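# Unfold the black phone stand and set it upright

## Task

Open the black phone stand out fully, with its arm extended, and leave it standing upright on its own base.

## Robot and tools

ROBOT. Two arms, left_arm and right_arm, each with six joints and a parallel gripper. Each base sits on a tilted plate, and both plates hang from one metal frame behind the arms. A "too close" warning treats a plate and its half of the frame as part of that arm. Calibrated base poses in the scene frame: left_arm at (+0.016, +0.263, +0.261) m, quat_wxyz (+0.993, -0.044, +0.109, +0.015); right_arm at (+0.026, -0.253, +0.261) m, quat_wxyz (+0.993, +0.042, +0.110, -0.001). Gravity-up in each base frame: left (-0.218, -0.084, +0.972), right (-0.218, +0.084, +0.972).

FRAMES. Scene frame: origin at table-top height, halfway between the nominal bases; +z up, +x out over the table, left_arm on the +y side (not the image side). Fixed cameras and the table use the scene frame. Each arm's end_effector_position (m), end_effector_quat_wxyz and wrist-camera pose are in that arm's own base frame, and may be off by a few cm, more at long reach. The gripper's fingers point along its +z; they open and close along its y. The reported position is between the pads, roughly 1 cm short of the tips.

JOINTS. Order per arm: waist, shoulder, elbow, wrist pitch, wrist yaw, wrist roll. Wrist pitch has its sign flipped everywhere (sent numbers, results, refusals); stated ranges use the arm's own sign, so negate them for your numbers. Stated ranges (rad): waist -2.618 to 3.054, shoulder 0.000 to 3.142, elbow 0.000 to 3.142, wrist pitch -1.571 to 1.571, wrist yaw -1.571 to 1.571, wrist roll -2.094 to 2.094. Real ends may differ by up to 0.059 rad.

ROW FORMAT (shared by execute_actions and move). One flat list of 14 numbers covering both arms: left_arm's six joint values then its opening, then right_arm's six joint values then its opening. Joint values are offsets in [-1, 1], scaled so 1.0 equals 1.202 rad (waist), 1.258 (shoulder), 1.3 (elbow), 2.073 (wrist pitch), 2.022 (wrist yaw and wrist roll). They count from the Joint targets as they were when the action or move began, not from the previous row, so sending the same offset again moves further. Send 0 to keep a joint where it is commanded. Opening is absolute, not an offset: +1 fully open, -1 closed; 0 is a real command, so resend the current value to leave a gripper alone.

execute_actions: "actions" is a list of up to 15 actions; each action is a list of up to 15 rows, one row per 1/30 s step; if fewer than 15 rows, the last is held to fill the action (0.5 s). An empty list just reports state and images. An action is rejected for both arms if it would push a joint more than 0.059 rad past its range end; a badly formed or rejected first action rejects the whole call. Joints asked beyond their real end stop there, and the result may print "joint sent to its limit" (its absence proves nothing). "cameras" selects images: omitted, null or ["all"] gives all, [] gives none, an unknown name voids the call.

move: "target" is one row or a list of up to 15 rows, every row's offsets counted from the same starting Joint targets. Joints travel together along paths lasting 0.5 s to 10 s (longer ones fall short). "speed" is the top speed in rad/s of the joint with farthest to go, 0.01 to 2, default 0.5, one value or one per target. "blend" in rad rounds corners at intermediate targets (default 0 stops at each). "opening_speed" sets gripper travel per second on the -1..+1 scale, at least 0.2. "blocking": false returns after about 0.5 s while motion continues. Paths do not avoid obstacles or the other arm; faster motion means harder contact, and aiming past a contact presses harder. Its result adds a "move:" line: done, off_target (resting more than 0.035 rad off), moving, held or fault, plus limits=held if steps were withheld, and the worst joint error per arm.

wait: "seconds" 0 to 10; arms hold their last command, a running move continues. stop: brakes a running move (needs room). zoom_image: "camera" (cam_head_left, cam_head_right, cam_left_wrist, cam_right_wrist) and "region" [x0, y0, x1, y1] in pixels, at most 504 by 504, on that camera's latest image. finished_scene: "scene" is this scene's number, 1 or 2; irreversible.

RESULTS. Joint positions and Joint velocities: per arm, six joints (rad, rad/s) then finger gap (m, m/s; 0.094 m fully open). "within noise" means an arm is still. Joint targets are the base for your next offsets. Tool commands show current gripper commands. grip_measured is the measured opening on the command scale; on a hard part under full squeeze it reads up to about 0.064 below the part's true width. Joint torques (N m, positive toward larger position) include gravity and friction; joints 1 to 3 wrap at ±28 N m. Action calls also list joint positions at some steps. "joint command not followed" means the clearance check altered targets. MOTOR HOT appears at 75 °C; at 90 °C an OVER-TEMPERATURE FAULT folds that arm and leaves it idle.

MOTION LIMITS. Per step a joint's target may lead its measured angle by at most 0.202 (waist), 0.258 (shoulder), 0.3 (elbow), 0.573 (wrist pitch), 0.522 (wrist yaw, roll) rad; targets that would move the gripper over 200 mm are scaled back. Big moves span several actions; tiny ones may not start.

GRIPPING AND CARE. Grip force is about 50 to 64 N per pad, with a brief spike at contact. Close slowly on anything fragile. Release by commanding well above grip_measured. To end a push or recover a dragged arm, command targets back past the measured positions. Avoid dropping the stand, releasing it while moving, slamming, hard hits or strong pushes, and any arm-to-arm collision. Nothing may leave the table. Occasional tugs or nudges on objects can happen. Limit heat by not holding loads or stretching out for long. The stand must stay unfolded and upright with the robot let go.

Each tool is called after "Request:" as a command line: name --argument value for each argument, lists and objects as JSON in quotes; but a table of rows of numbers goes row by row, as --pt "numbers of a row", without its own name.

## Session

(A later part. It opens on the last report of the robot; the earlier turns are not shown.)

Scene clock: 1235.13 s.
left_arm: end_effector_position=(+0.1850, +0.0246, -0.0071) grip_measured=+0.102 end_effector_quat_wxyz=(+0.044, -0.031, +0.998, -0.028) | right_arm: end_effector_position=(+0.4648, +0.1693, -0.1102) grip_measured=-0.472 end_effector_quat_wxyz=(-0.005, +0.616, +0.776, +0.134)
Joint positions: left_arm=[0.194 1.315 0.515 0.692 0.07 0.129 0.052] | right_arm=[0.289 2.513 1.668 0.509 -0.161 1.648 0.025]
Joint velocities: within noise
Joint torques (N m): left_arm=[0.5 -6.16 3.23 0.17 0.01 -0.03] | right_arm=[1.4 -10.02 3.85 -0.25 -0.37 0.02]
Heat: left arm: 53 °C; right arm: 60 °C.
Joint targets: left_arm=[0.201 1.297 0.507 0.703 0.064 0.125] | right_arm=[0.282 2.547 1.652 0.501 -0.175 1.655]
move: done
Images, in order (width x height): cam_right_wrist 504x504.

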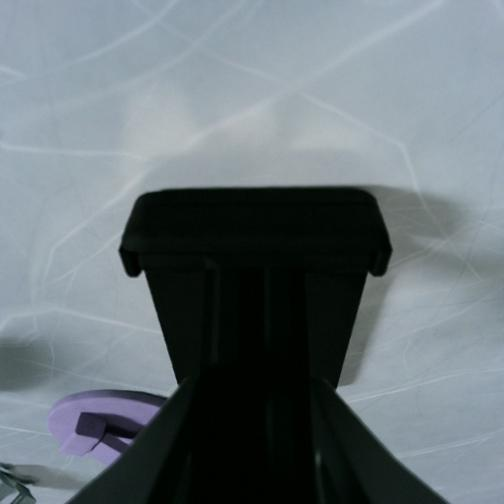

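Request:
move --pt "-0.306 0.654 0.247 -0.555 0.378 0.3 0.95 0 0.005 0.0 0 0.0 0 -0.65" --speed 0.9 --opening_speed 1.0 --cameras '[]'

Request:
move --pt "-0.035 0.575 0.374 -0.354 0.17 -0.1 0.95 0 0 0.0 0 0.0 0 -0.65" --speed 0.5 --cameras '["cam_left_wrist","cam_head_left"]'

Scene clock: 1253.77 s.
left_arm: end_effector_position=(+0.3835, -0.1912, -0.0160) grip_measured=+0.948 end_effector_quat_wxyz=(+0.417, +0.494, +0.717, -0.261) | right_arm: end_effector_position=(+0.4648, +0.1693, -0.1102) grip_measured=-0.472 end_effector_quat_wxyz=(-0.005, +0.616, +0.776, +0.134)
Joint positions: left_arm=[-0.16 2.1 0.816 -0.442 0.807 0.724 0.092] | right_arm=[0.289 2.513 1.668 0.509 -0.161 1.648 0.025]
Joint velocities: within noise
Joint torques (N m): left_arm=[-1.66 -8.88 3.9 -1.16 0.62 0.11] | right_arm=[1.43 -9.51 3.79 -0.24 -0.37 0.04]
Heat: left arm: 52 °C; right arm: 53 °C.
Joint targets: left_arm=[-0.166 2.120 0.828 -0.448 0.828 0.731] | right_arm=[0.282 2.553 1.652 0.501 -0.175 1.655]
move: off_target (right_arm); right_arm: the shoulder is farthest, 0.040 rad from its target
No camera images: "cameras" was empty.

Scene clock: 1256.07 s.
left_arm: end_effector_position=(+0.4373, -0.2523, -0.0866) grip_measured=+0.948 end_effector_quat_wxyz=(+0.553, +0.540, +0.525, -0.357) | right_arm: end_effector_position=(+0.4648, +0.1693, -0.1102) grip_measured=-0.472 end_effector_quat_wxyz=(-0.005, +0.616, +0.776, +0.134)
Joint positions: left_arm=[-0.196 2.821 1.305 -1.18 1.156 0.535 0.092] | right_arm=[0.289 2.513 1.668 0.509 -0.161 1.648 0.025]
Joint velocities: within noise
Joint torques (N m): left_arm=[-2.91 -11.29 2.73 -1.47 0.48 -0.01] | right_arm=[1.24 -9.57 3.92 -0.22 -0.36 0.02]
Heat: left arm: 52 °C; right arm: 52 °C.
Joint targets: left_arm=[-0.209 2.844 1.314 -1.182 1.172 0.529] | right_arm=[0.282 2.553 1.652 0.501 -0.175 1.655]
move: off_target (right_arm); right_arm: the shoulder is farthest, 0.040 rad from its target
Images, in order (width x height): cam_head_left 504x504, cam_left_wrist 504x504.

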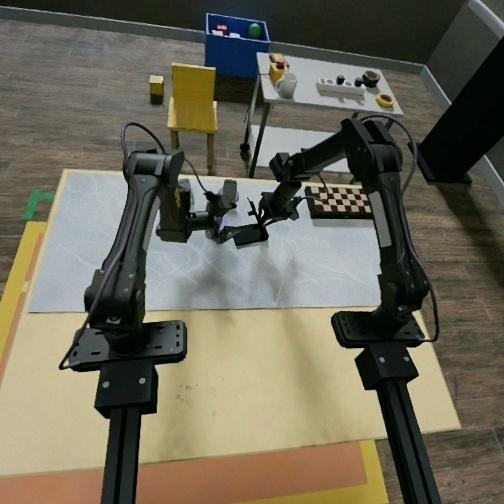

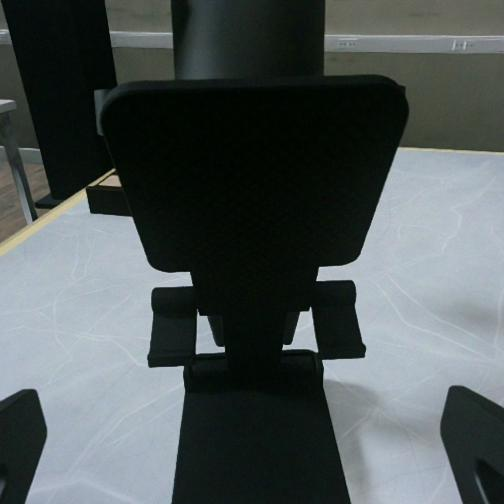

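Request:
move --pt "-0.0973 0.0835 0.1354 0.004 -0.0623 -0.0366 0.95 0 0 0.0 0 0.0 0 -0.65" --speed 0.12 --cameras '["cam_left_wrist"]'

Scene clock: 1266.93 s.
left_arm: end_effector_position=(+0.4500, -0.3076, -0.0985) grip_measured=+0.948 end_effector_quat_wxyz=(+0.556, +0.542, +0.519, -0.357) | right_arm: end_effector_position=(+0.4648, +0.1693, -0.1102) grip_measured=-0.472 end_effector_quat_wxyz=(-0.005, +0.616, +0.776, +0.134)
Joint positions: left_arm=[-0.314 2.918 1.479 -1.181 1.048 0.462 0.092] | right_arm=[0.289 2.513 1.668 0.509 -0.161 1.648 0.025]
Joint velocities: within noise
Joint torques (N m): left_arm=[-3.04 -11.45 3.47 -1.48 0.21 -0.06] | right_arm=[1.42 -9.57 3.84 -0.23 -0.37 0.05]
Heat: left arm: 55 °C; right arm: 50 °C.
Joint targets: left_arm=[-0.325 2.949 1.490 -1.173 1.046 0.455] | right_arm=[0.282 2.553 1.652 0.501 -0.175 1.655]
move: off_target (right_arm); right_arm: the shoulder is farthest, 0.040 rad from its target
Images, in order (width x height): cam_left_wrist 504x504.

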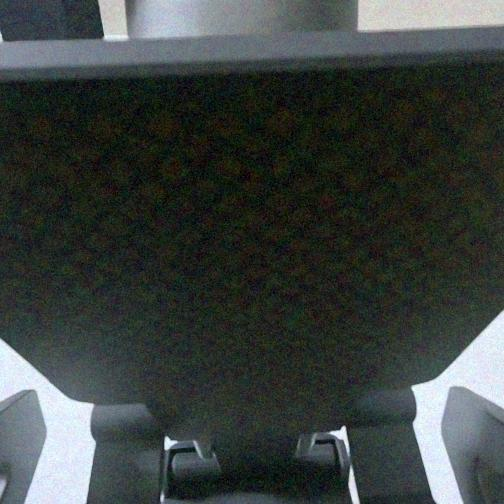

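Request:
move --pt "0 0.005 0.0 0.003 0 0 0.2 0 0 0.0 0 0.0 0 -0.8" --speed 0.12 --opening_speed 0.5 --cameras '["cam_left_wrist"]'

Request:
move --pt "0.045 -0.045 -0.05 -0.01 0.016 0.007 0.2 -0.02 0 0.0 0 0.0 0 -0.8" --speed 0.1 --cameras '["cam_left_wrist","cam_right_wrist"]'

Scene clock: 1275.27 s.
left_arm: end_effector_position=(+0.4489, -0.3070, -0.1023) grip_measured=+0.440 end_effector_quat_wxyz=(+0.553, +0.540, +0.523, -0.358) | right_arm: end_effector_position=(+0.4656, +0.1692, -0.1100) grip_measured=-0.472 end_effector_quat_wxyz=(-0.004, +0.616, +0.776, +0.135)
Joint positions: left_arm=[-0.314 2.925 1.479 -1.181 1.046 0.458 0.068] | right_arm=[0.289 2.513 1.668 0.506 -0.161 1.649 0.025]
Joint velocities: within noise
Joint torques (N m): left_arm=[-2.95 -11.38 3.32 -1.44 0.28 -0.01] | right_arm=[1.36 -9.59 3.97 -0.17 -0.32 0.02]
Heat: left arm: 55 °C; right arm: 49 °C.
Joint targets: left_arm=[-0.325 2.955 1.490 -1.167 1.046 0.455] | right_arm=[0.282 2.553 1.652 0.501 -0.175 1.655]
move: off_target (right_arm); right_arm: the shoulder is farthest, 0.040 rad from its target
Images, in order (width x height): cam_left_wrist 504x504.

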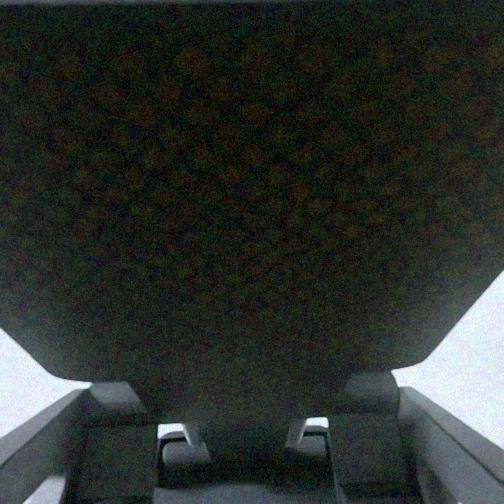

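Scene clock: 1276.27 s.
left_arm: end_effector_position=(+0.4439, -0.2982, -0.1042) grip_measured=+0.434 end_effector_quat_wxyz=(+0.551, +0.537, +0.528, -0.360) | right_arm: end_effector_position=(+0.4617, +0.1742, -0.1130) grip_measured=-0.473 end_effector_quat_wxyz=(-0.026, +0.615, +0.774, +0.144)
Joint positions: left_arm=[-0.299 2.918 1.442 -1.198 1.059 0.459 0.067] | right_arm=[0.284 2.523 1.668 0.506 -0.208 1.649 0.025]
Joint velocities: within noise
Joint torques (N m): left_arm=[0.23 -15.6 1.14 -1.45 0.44 0.12] | right_arm=[-0.05 -10.22 3.95 -0.15 0.17 0.02]
Heat: left arm: 55 °C; right arm: 49 °C.
Joint targets: left_arm=[-0.272 2.898 1.425 -1.188 1.079 0.469] | right_arm=[0.258 2.553 1.652 0.501 -0.175 1.655]
move: done
Images, in order (width x height): cam_left_wrist 504x504, cam_right_wrist 504x504.

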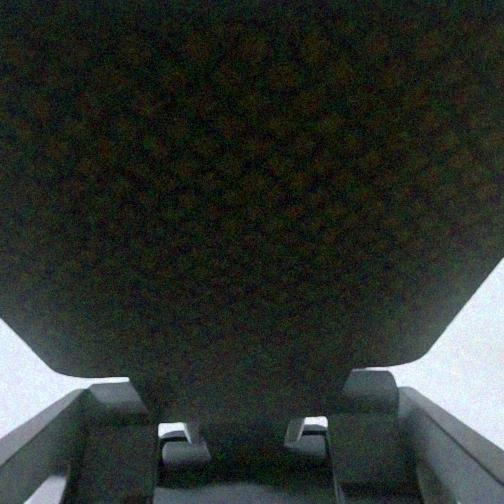

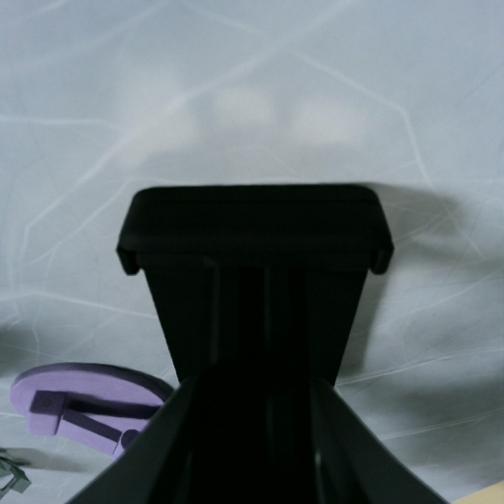

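Request:
move --pt "0.045 -0.045 -0.05 -0.01 0.016 0.007 0.2 -0.03 0 0.0 0 0.02 0 -0.8" --speed 0.1 --cameras '["cam_left_wrist","cam_right_wrist"]'

Scene clock: 1280.37 s.
left_arm: end_effector_position=(+0.4428, -0.2776, -0.1009) grip_measured=+0.433 end_effector_quat_wxyz=(+0.550, +0.531, +0.539, -0.354) | right_arm: end_effector_position=(+0.4595, +0.1815, -0.1111) grip_measured=-0.475 end_effector_quat_wxyz=(-0.045, +0.612, +0.774, +0.158)
Joint positions: left_arm=[-0.258 2.88 1.374 -1.198 1.073 0.479 0.067] | right_arm=[0.283 2.523 1.668 0.504 -0.255 1.649 0.025]
Joint velocities: within noise
Joint torques (N m): left_arm=[1.66 -17.17 0.99 -1.69 0.69 0.02] | right_arm=[-3.08 -10.24 3.9 -0.18 1.17 0.03]
Heat: left arm: 56 °C; right arm: 50 °C.
Joint targets: left_arm=[-0.217 2.841 1.360 -1.208 1.111 0.483] | right_arm=[0.222 2.553 1.652 0.501 -0.134 1.655]
move: off_target (left_arm, right_arm); left_arm: the waist is farthest, 0.040 rad from its target; right_arm: the wrist yaw is farthest, 0.121 rad from its target
Images, in order (width x height): cam_left_wrist 504x504, cam_right_wrist 504x504.

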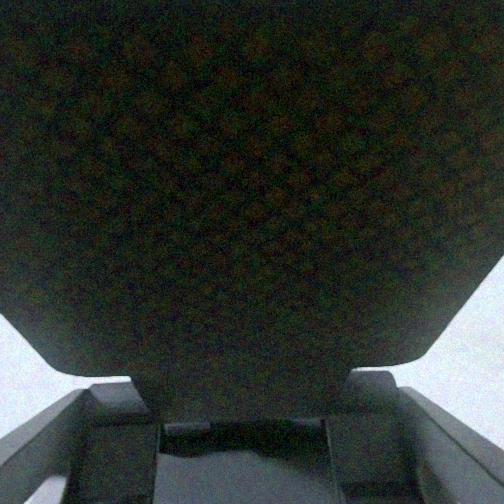

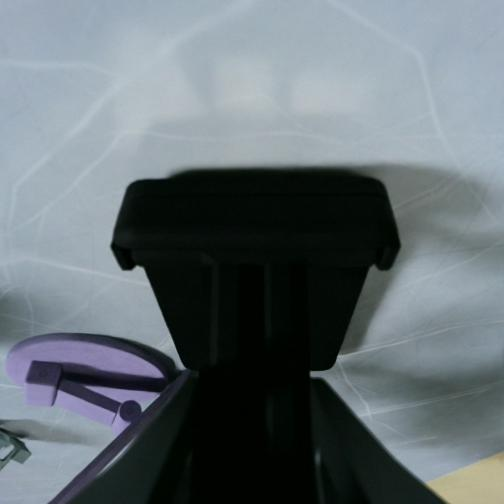

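Request:
move --pt "0.035 -0.035 -0.04 -0.01 0.012 0.005 0.2 -0.04 0 0.0 0 0.04 0 -0.8" --speed 0.1 --cameras '["cam_left_wrist","cam_right_wrist","cam_head_left"]'

Request:
zoom_image --camera "cam_head_left" --region '[180, 180, 320, 280]'

Scene clock: 1287.63 s.
left_arm: end_effector_position=(+0.4430, -0.2568, -0.0941) grip_measured=+0.419 end_effector_quat_wxyz=(+0.547, +0.521, +0.550, -0.355) | right_arm: end_effector_position=(+0.4692, +0.1596, -0.1110) grip_measured=-0.475 end_effector_quat_wxyz=(-0.036, +0.623, +0.764, +0.160)
Joint positions: left_arm=[-0.212 2.84 1.319 -1.188 1.1 0.483 0.067] | right_arm=[0.237 2.523 1.668 0.498 -0.25 1.633 0.025]
Joint velocities: within noise
Joint torques (N m): left_arm=[1.31 -17.26 1.24 -1.97 0.69 0.11] | right_arm=[-3.19 -10.29 3.85 -0.12 2.06 0.23]
Heat: left arm: 58 °C; right arm: 52 °C.
Joint targets: left_arm=[-0.175 2.797 1.308 -1.229 1.135 0.493] | right_arm=[0.174 2.553 1.652 0.501 -0.053 1.655]
move: off_target (left_arm, right_arm); left_arm: the shoulder is farthest, 0.043 rad from its target; right_arm: the wrist yaw is farthest, 0.197 rad from its target
Images, in order (width x height): cam_head_left 504x504, cam_left_wrist 504x504, cam_right_wrist 504x504.

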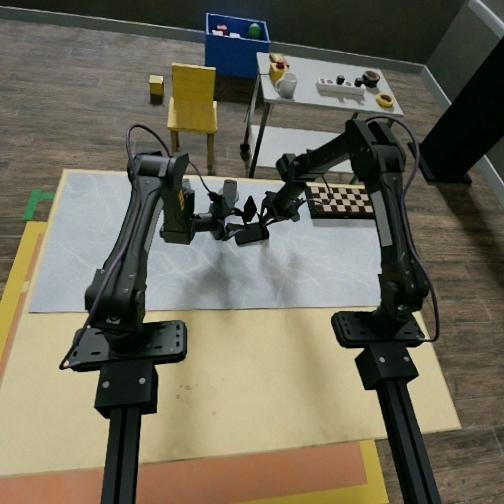

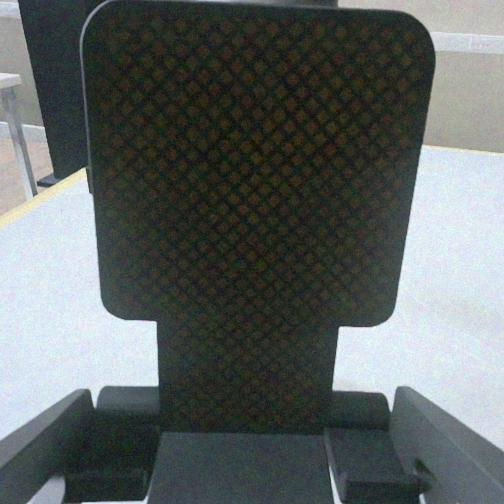

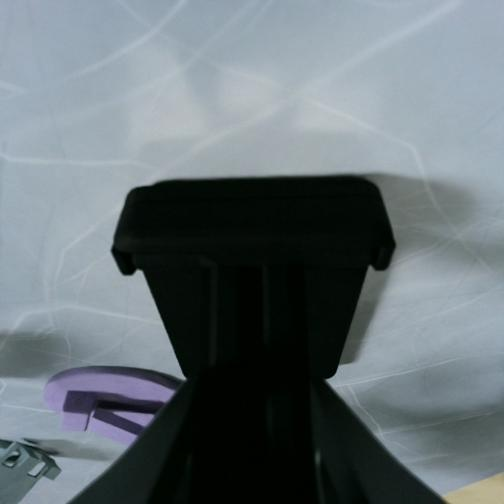

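Scaled by 3.600 from the camera's 504x504 image, which has a finer 720x720 frame.

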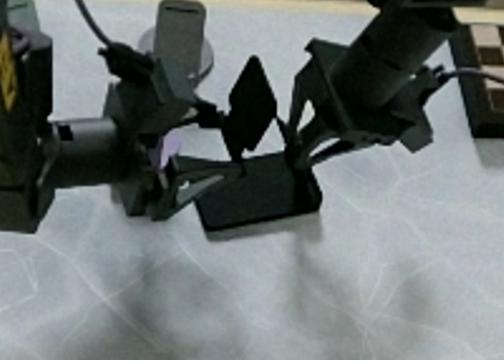

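Request:
move --pt "0.02 -0.02 -0.02 -0.01 0.008 0.005 0.2 0 0 0.0 0 0.0 0 -0.8" --speed 0.1 --cameras '["cam_left_wrist"]'

Request:
move --pt "-0.04 0.02 0.01 0.03 -0.02 -0.005 0.2 0.06 0 0.0 0 -0.09 0 -0.8" --pt "-0.04 0.02 0.01 0.03 -0.02 -0.005 0.95 0.06 0 0.0 0 -0.09 0 -0.8" --speed 0.15 --opening_speed 0.5 --cameras '["cam_left_wrist","cam_right_wrist"]'

Scene clock: 1296.33 s.
left_arm: end_effector_position=(+0.4410, -0.2482, -0.0882) grip_measured=+0.412 end_effector_quat_wxyz=(+0.548, +0.519, +0.549, -0.358) | right_arm: end_effector_position=(+0.4692, +0.1596, -0.1110) grip_measured=-0.475 end_effector_quat_wxyz=(-0.035, +0.623, +0.764, +0.161)
Joint positions: left_arm=[-0.192 2.818 1.291 -1.192 1.122 0.483 0.066] | right_arm=[0.237 2.523 1.668 0.498 -0.25 1.632 0.025]
Joint velocities: within noise
Joint torques (N m): left_arm=[1.84 -17.52 1.31 -2.21 0.6 0.22] | right_arm=[-3.36 -10.13 3.82 -0.15 2.1 0.24]
Heat: left arm: 59 °C; right arm: 53 °C.
Joint targets: left_arm=[-0.151 2.772 1.282 -1.250 1.152 0.504] | right_arm=[0.174 2.553 1.652 0.501 -0.053 1.655]
move: off_target (left_arm, right_arm); left_arm: the wrist pitch is farthest, 0.058 rad from its target; right_arm: the wrist yaw is farthest, 0.197 rad from its target
Images, in order (width x height): cam_left_wrist 504x504.

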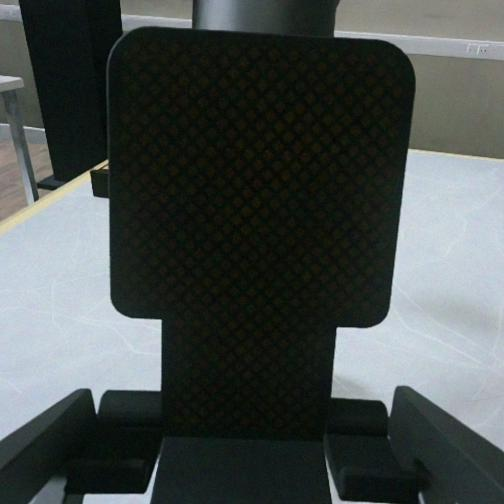

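Scene clock: 1299.50 s.
left_arm: end_effector_position=(+0.4408, -0.2507, -0.0894) grip_measured=+0.948 end_effector_quat_wxyz=(+0.547, +0.520, +0.551, -0.356) | right_arm: end_effector_position=(+0.4690, +0.1670, -0.1098) grip_measured=-0.475 end_effector_quat_wxyz=(-0.040, +0.622, +0.764, +0.168)
Joint positions: left_arm=[-0.199 2.818 1.291 -1.188 1.112 0.488 0.092] | right_arm=[0.246 2.523 1.668 0.488 -0.264 1.643 0.025]
Joint velocities: within noise
Joint torques (N m): left_arm=[-1.66 -15.1 2.36 -1.49 0.24 0.08] | right_arm=[1.74 -10.28 3.78 -0.01 0.07 0.11]
Heat: left arm: 59 °C; right arm: 54 °C.
Joint targets: left_arm=[-0.200 2.797 1.295 -1.188 1.111 0.493] | right_arm=[0.246 2.553 1.652 0.501 -0.235 1.655]
move: done
Images, in order (width x height): cam_left_wrist 504x504, cam_right_wrist 504x504.

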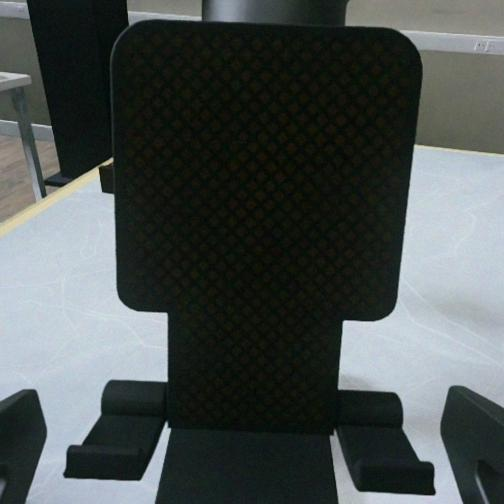

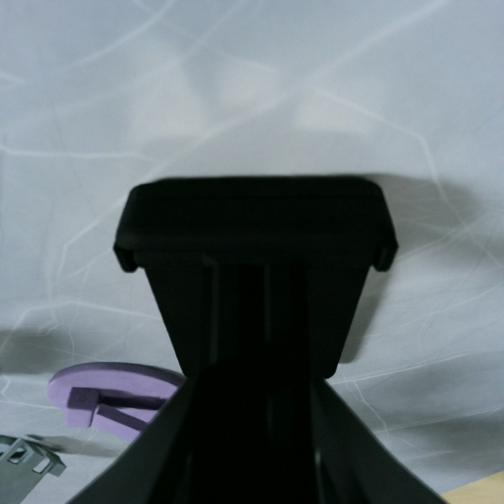

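Request:
move --pt "0.085 -0.05 -0.12 -0.02 0.04 0.0 0.95 0 0 0.0 0 0 0 -0.8" --pt "0.125 0.026 -0.137 -0.059 0.074 0.787 0.5 0 0 0.0 0 0 0 -0.8" --speed '[0.3,0.7]' --cameras '["cam_left_wrist","cam_head_left"]'

Request:
zoom_image --camera "cam_head_left" --region '[200, 190, 300, 260]'

Scene clock: 1308.10 s.
left_arm: end_effector_position=(+0.4115, -0.1916, -0.0886) grip_measured=+0.502 end_effector_quat_wxyz=(+0.651, +0.746, +0.030, +0.139) | right_arm: end_effector_position=(+0.4690, +0.1670, -0.1098) grip_measured=-0.475 end_effector_quat_wxyz=(-0.040, +0.622, +0.764, +0.168)
Joint positions: left_arm=[-0.057 2.802 1.124 -1.316 1.244 2.085 0.071] | right_arm=[0.246 2.523 1.668 0.488 -0.264 1.644 0.025]
Joint velocities: within noise
Joint torques (N m): left_arm=[-0.84 -9.74 0.27 -1.3 0.47 -0.01] | right_arm=[1.74 -10.19 3.7 -0.01 0.05 0.08]
Heat: left arm: 58 °C; right arm: 55 °C.
Joint targets: left_arm=[-0.049 2.830 1.117 -1.310 1.261 2.085] | right_arm=[0.246 2.553 1.652 0.501 -0.235 1.655]
move: done
Images, in order (width x height): cam_head_left 504x504, cam_left_wrist 504x504.

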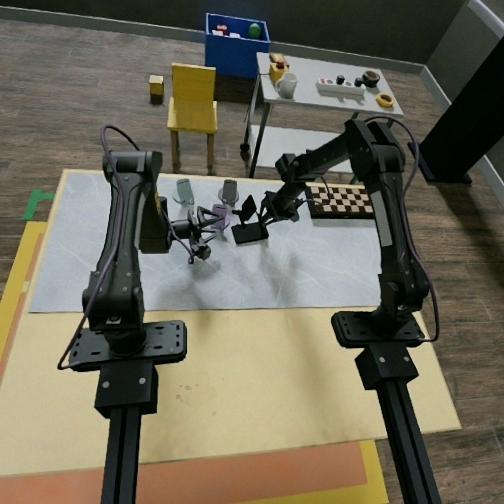

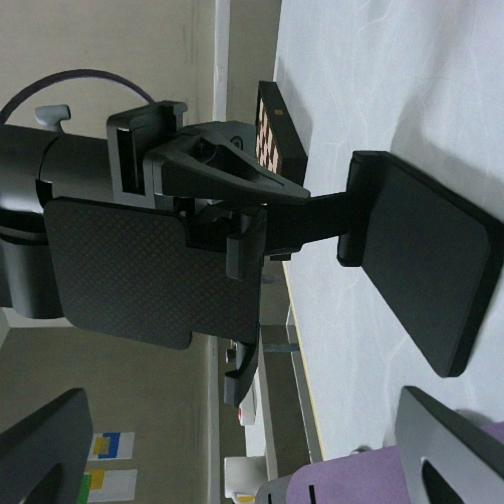

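Scaled by 5.040 from the camera's 504x504 image, which has a finer 720x720 frame.

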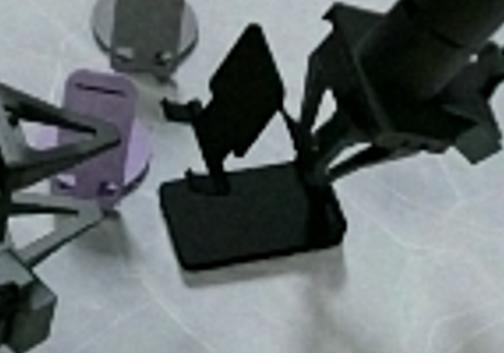

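Request:
move --pt "0 0 0 0 0 0 0.5 0.03 0.003 0.0 0 0.03 0 -0.8" --speed 0.1 --cameras '["cam_left_wrist","cam_right_wrist"]'

Request:
zoom_image --camera "cam_left_wrist" --region '[250, 100, 504, 400]'

Scene clock: 1315.40 s.
left_arm: end_effector_position=(+0.4114, -0.1916, -0.0886) grip_measured=+0.502 end_effector_quat_wxyz=(+0.651, +0.746, +0.029, +0.139) | right_arm: end_effector_position=(+0.4677, +0.1703, -0.1115) grip_measured=-0.475 end_effector_quat_wxyz=(-0.026, +0.618, +0.770, +0.156)
Joint positions: left_arm=[-0.057 2.802 1.124 -1.316 1.244 2.086 0.071] | right_arm=[0.268 2.523 1.668 0.488 -0.224 1.646 0.025]
Joint velocities: within noise
Joint torques (N m): left_arm=[-0.7 -9.55 0.54 -1.37 0.49 0.03] | right_arm=[2.97 -10.02 3.6 -0.07 0.31 0.06]
Heat: left arm: 57 °C; right arm: 55 °C.
Joint targets: left_arm=[-0.049 2.830 1.117 -1.310 1.261 2.085] | right_arm=[0.282 2.557 1.652 0.501 -0.175 1.655]
move: off_target (right_arm); right_arm: the wrist yaw is farthest, 0.049 rad from its target
Images, in order (width x height): cam_left_wrist 504x504, cam_right_wrist 504x504.

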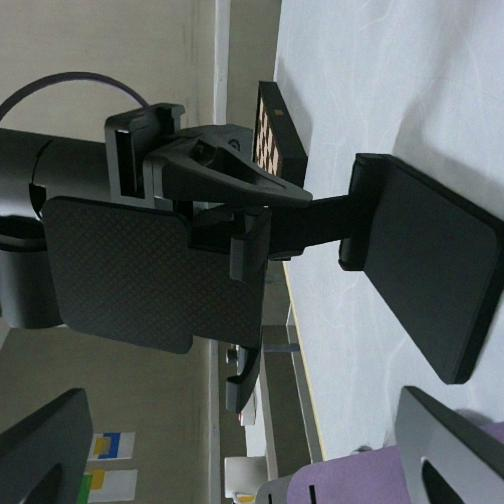

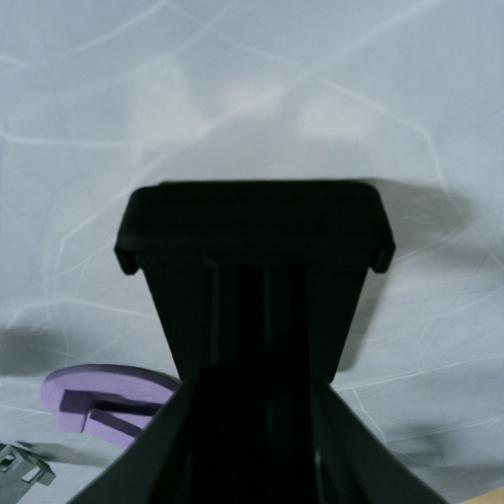

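Scaled by 1.680 from the camera's 504x504 image, which has a finer 720x720 frame.

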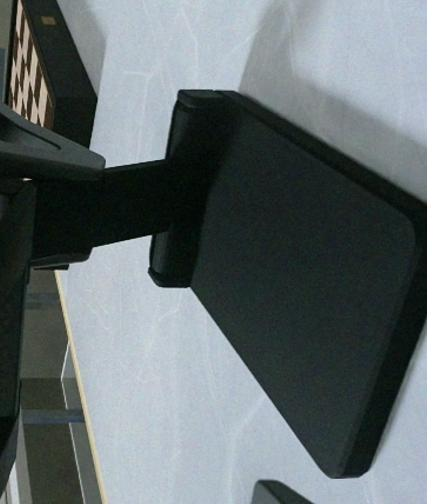

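Request:
move --pt "0 0 0 0 0 0 0.5 -0.01 0.0 0.0 0 -0.02 0 -0.1" --opening_speed 0.25 --cameras '["cam_left_wrist","cam_right_wrist"]'

Scene clock: 1321.67 s.
left_arm: end_effector_position=(+0.4114, -0.1916, -0.0886) grip_measured=+0.502 end_effector_quat_wxyz=(+0.651, +0.746, +0.029, +0.139) | right_arm: end_effector_position=(+0.4677, +0.1708, -0.1114) grip_measured=-0.103 end_effector_quat_wxyz=(-0.027, +0.619, +0.769, +0.157)
Joint positions: left_arm=[-0.057 2.802 1.124 -1.316 1.244 2.086 0.071] | right_arm=[0.268 2.523 1.668 0.487 -0.227 1.649 0.042]
Joint velocities: within noise
Joint torques (N m): left_arm=[-0.73 -9.63 0.58 -1.37 0.44 -0.05] | right_arm=[2.02 -10.06 3.95 -0.02 -0.12 0.02]
Heat: left arm: 56 °C; right arm: 56 °C.
Joint targets: left_arm=[-0.049 2.830 1.117 -1.310 1.261 2.085] | right_arm=[0.270 2.557 1.652 0.501 -0.215 1.655]
move: done
Images, in order (width x height): cam_left_wrist 504x504, cam_right_wrist 504x504.

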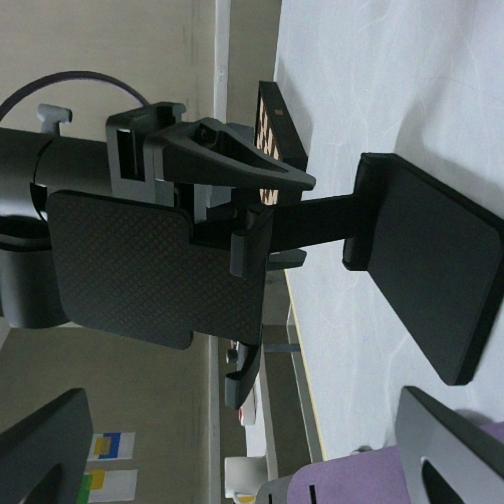

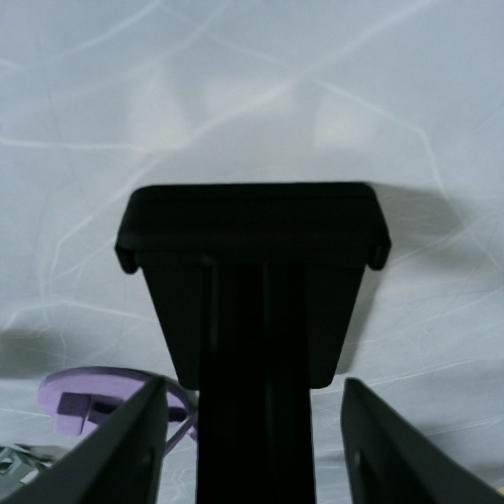

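Request:
move --pt "0 0 0 0 0 0 0.5 0 0 0 0 0 0 0.2" --pt "0 0 0 0 0 0 0.5 -0.013 -0.145 -0.043 0.036 0 0 0.2" --pt "0 0 0 0 0 0 0.5 -0.026 -0.264 -0.085 0.071 0 0 0.2" --opening_speed 0.5 --speed 0.15 --cameras '["cam_left_wrist","cam_right_wrist"]'

Scene clock: 1332.17 s.
left_arm: end_effector_position=(+0.4114, -0.1916, -0.0885) grip_measured=+0.502 end_effector_quat_wxyz=(+0.651, +0.746, +0.029, +0.139) | right_arm: end_effector_position=(+0.4507, +0.1556, -0.0228) grip_measured=+0.197 end_effector_quat_wxyz=(-0.017, +0.625, +0.762, +0.168)
Joint positions: left_arm=[-0.057 2.802 1.124 -1.316 1.244 2.086 0.071] | right_arm=[0.246 2.254 1.561 0.623 -0.226 1.649 0.056]
Joint velocities: within noise
Joint torques (N m): left_arm=[-0.64 -9.65 0.4 -1.38 0.46 0.03] | right_arm=[1.02 -13.93 4.29 0.02 -0.09 0.03]
Heat: left arm: 55 °C; right arm: 57 °C.
Joint targets: left_arm=[-0.049 2.830 1.117 -1.310 1.260 2.085] | right_arm=[0.239 2.225 1.542 0.648 -0.215 1.655]
move: done
Images, in order (width x height): cam_left_wrist 504x504, cam_right_wrist 504x504.

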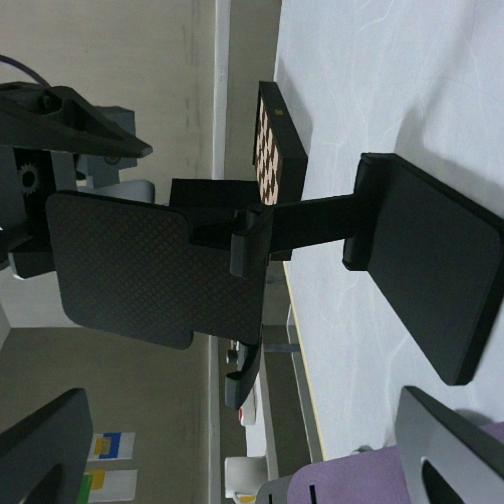

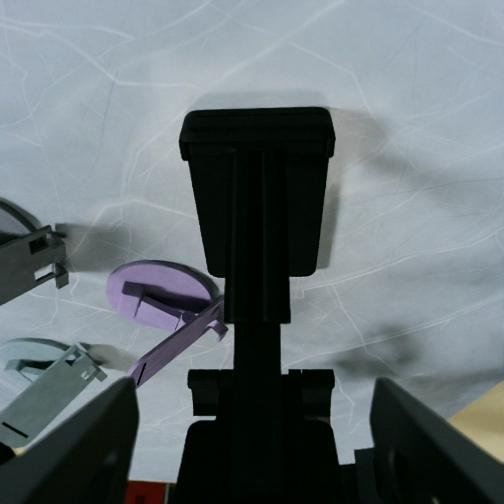

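Request:
move --pt "0 0 0 0 0 0 0.5 -0.12 -0.2 -0.02 0 0 0 0.2" --pt "0 0 0 0 0 0 0.5 -0.28 -0.42 -0.25 0.0 0 -0.3 0.2" --pt "0 0 0 0 0 0 0.5 -0.35 -0.74 -0.8 0.05 0 -0.8 0.2" --speed '[0.3,0.7,0.9]' --blend '[0.03,0.1,0]' --cameras '["cam_left_wrist"]'

Request:
move --pt "-0.09 -0.5636 -0.2223 0.4159 -0.21 -0.5445 0.5 0 0 0 0 0 0 0" --pt "0.1 -0.75 -0.30 0.42 -0.4 -0.8 0.0 0 0 0 0 0 0 0" --speed 0.7 --blend 0.05 --cameras '["cam_left_wrist","cam_head_left","cam_head_right"]'

Request:
zoom_image --camera "cam_head_right" --region '[200, 180, 320, 270]'

Request:
zoom_image --camera "cam_head_left" --region '[200, 180, 320, 270]'

Scene clock: 1347.73 s.
left_arm: end_effector_position=(+0.4114, -0.1916, -0.0885) grip_measured=+0.502 end_effector_quat_wxyz=(+0.651, +0.746, +0.029, +0.139) | right_arm: end_effector_position=(+0.1766, +0.0097, -0.0039) grip_measured=+0.197 end_effector_quat_wxyz=(+0.020, +0.108, +0.988, +0.110)
Joint positions: left_arm=[-0.057 2.802 1.124 -1.316 1.245 2.086 0.071] | right_arm=[-0.174 1.311 0.513 0.747 -0.222 0.047 0.056]
Joint velocities: within noise
Joint torques (N m): left_arm=[-0.62 -9.61 0.53 -1.32 0.49 0.01] | right_arm=[-0.32 -4.81 3.88 0.33 -0.1 -0.11]
Heat: left arm: 54 °C; right arm: 61 °C.
Joint targets: left_arm=[-0.049 2.830 1.117 -1.310 1.261 2.085] | right_arm=[-0.182 1.294 0.502 0.752 -0.215 0.037]
move: done
Images, in order (width x height): cam_left_wrist 504x504.

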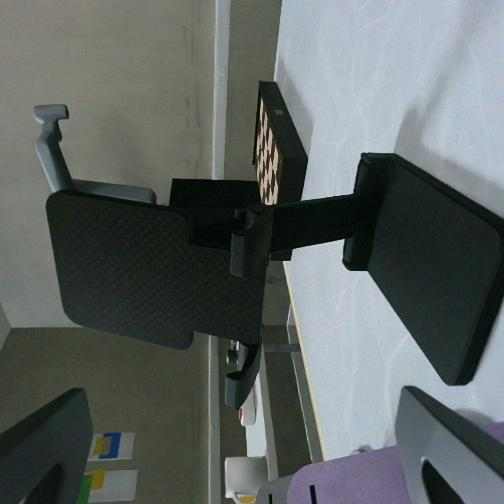

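Scene clock: 1352.27 s.
left_arm: end_effector_position=(+0.4374, -0.0473, +0.0154) grip_measured=+0.002 end_effector_quat_wxyz=(+0.446, +0.269, +0.849, -0.088) | right_arm: end_effector_position=(+0.1766, +0.0096, -0.0039) grip_measured=+0.003 end_effector_quat_wxyz=(+0.020, +0.108, +0.988, +0.109)
Joint positions: left_arm=[0.068 1.908 0.739 -0.458 0.452 0.472 0.047] | right_arm=[-0.174 1.311 0.513 0.747 -0.221 0.046 0.047]
Joint velocities: within noise
Joint torques (N m): left_arm=[-0.4 -12.16 2.77 -1.18 0.26 -0.04] | right_arm=[-0.54 -5.09 3.9 0.34 -0.04 -0.11]
Heat: left arm: 55 °C; right arm: 58 °C.
Joint targets: left_arm=[0.071 1.887 0.727 -0.439 0.452 0.467] | right_arm=[-0.182 1.294 0.502 0.752 -0.215 0.037]
move: done; blend cut to 0 rad at target 1
Images, in order (width x height): cam_head_left 504x504, cam_head_right 504x504, cam_left_wrist 504x504.

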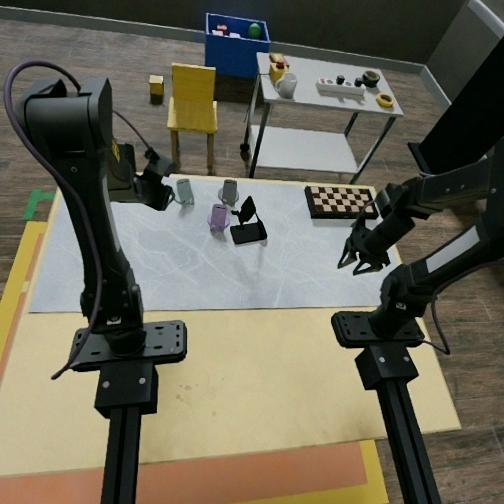

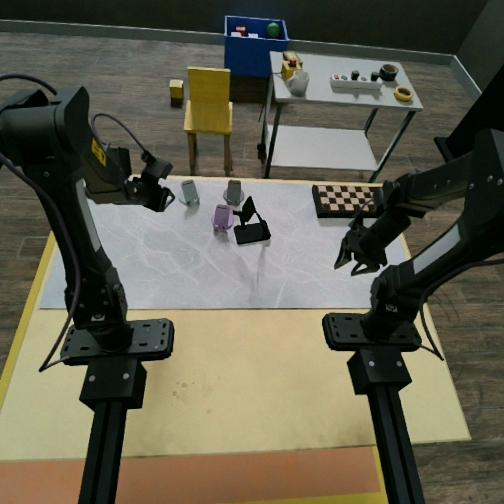

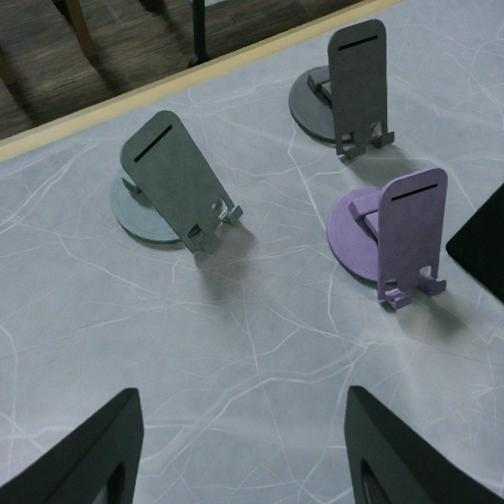

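Scaled by 4.200 from the camera's 504x504 image, which has a finer 720x720 frame.

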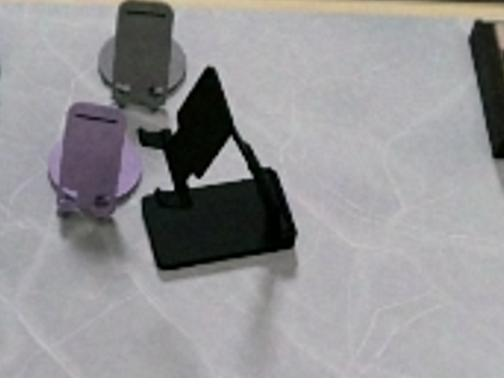

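Scaled by 4.200 from the camera's 504x504 image, which has a finer 720x720 frame.

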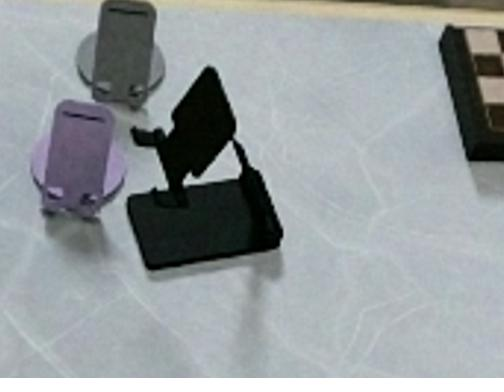

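Request:
finished_scene --scene 2

The scene is finished: the task was done.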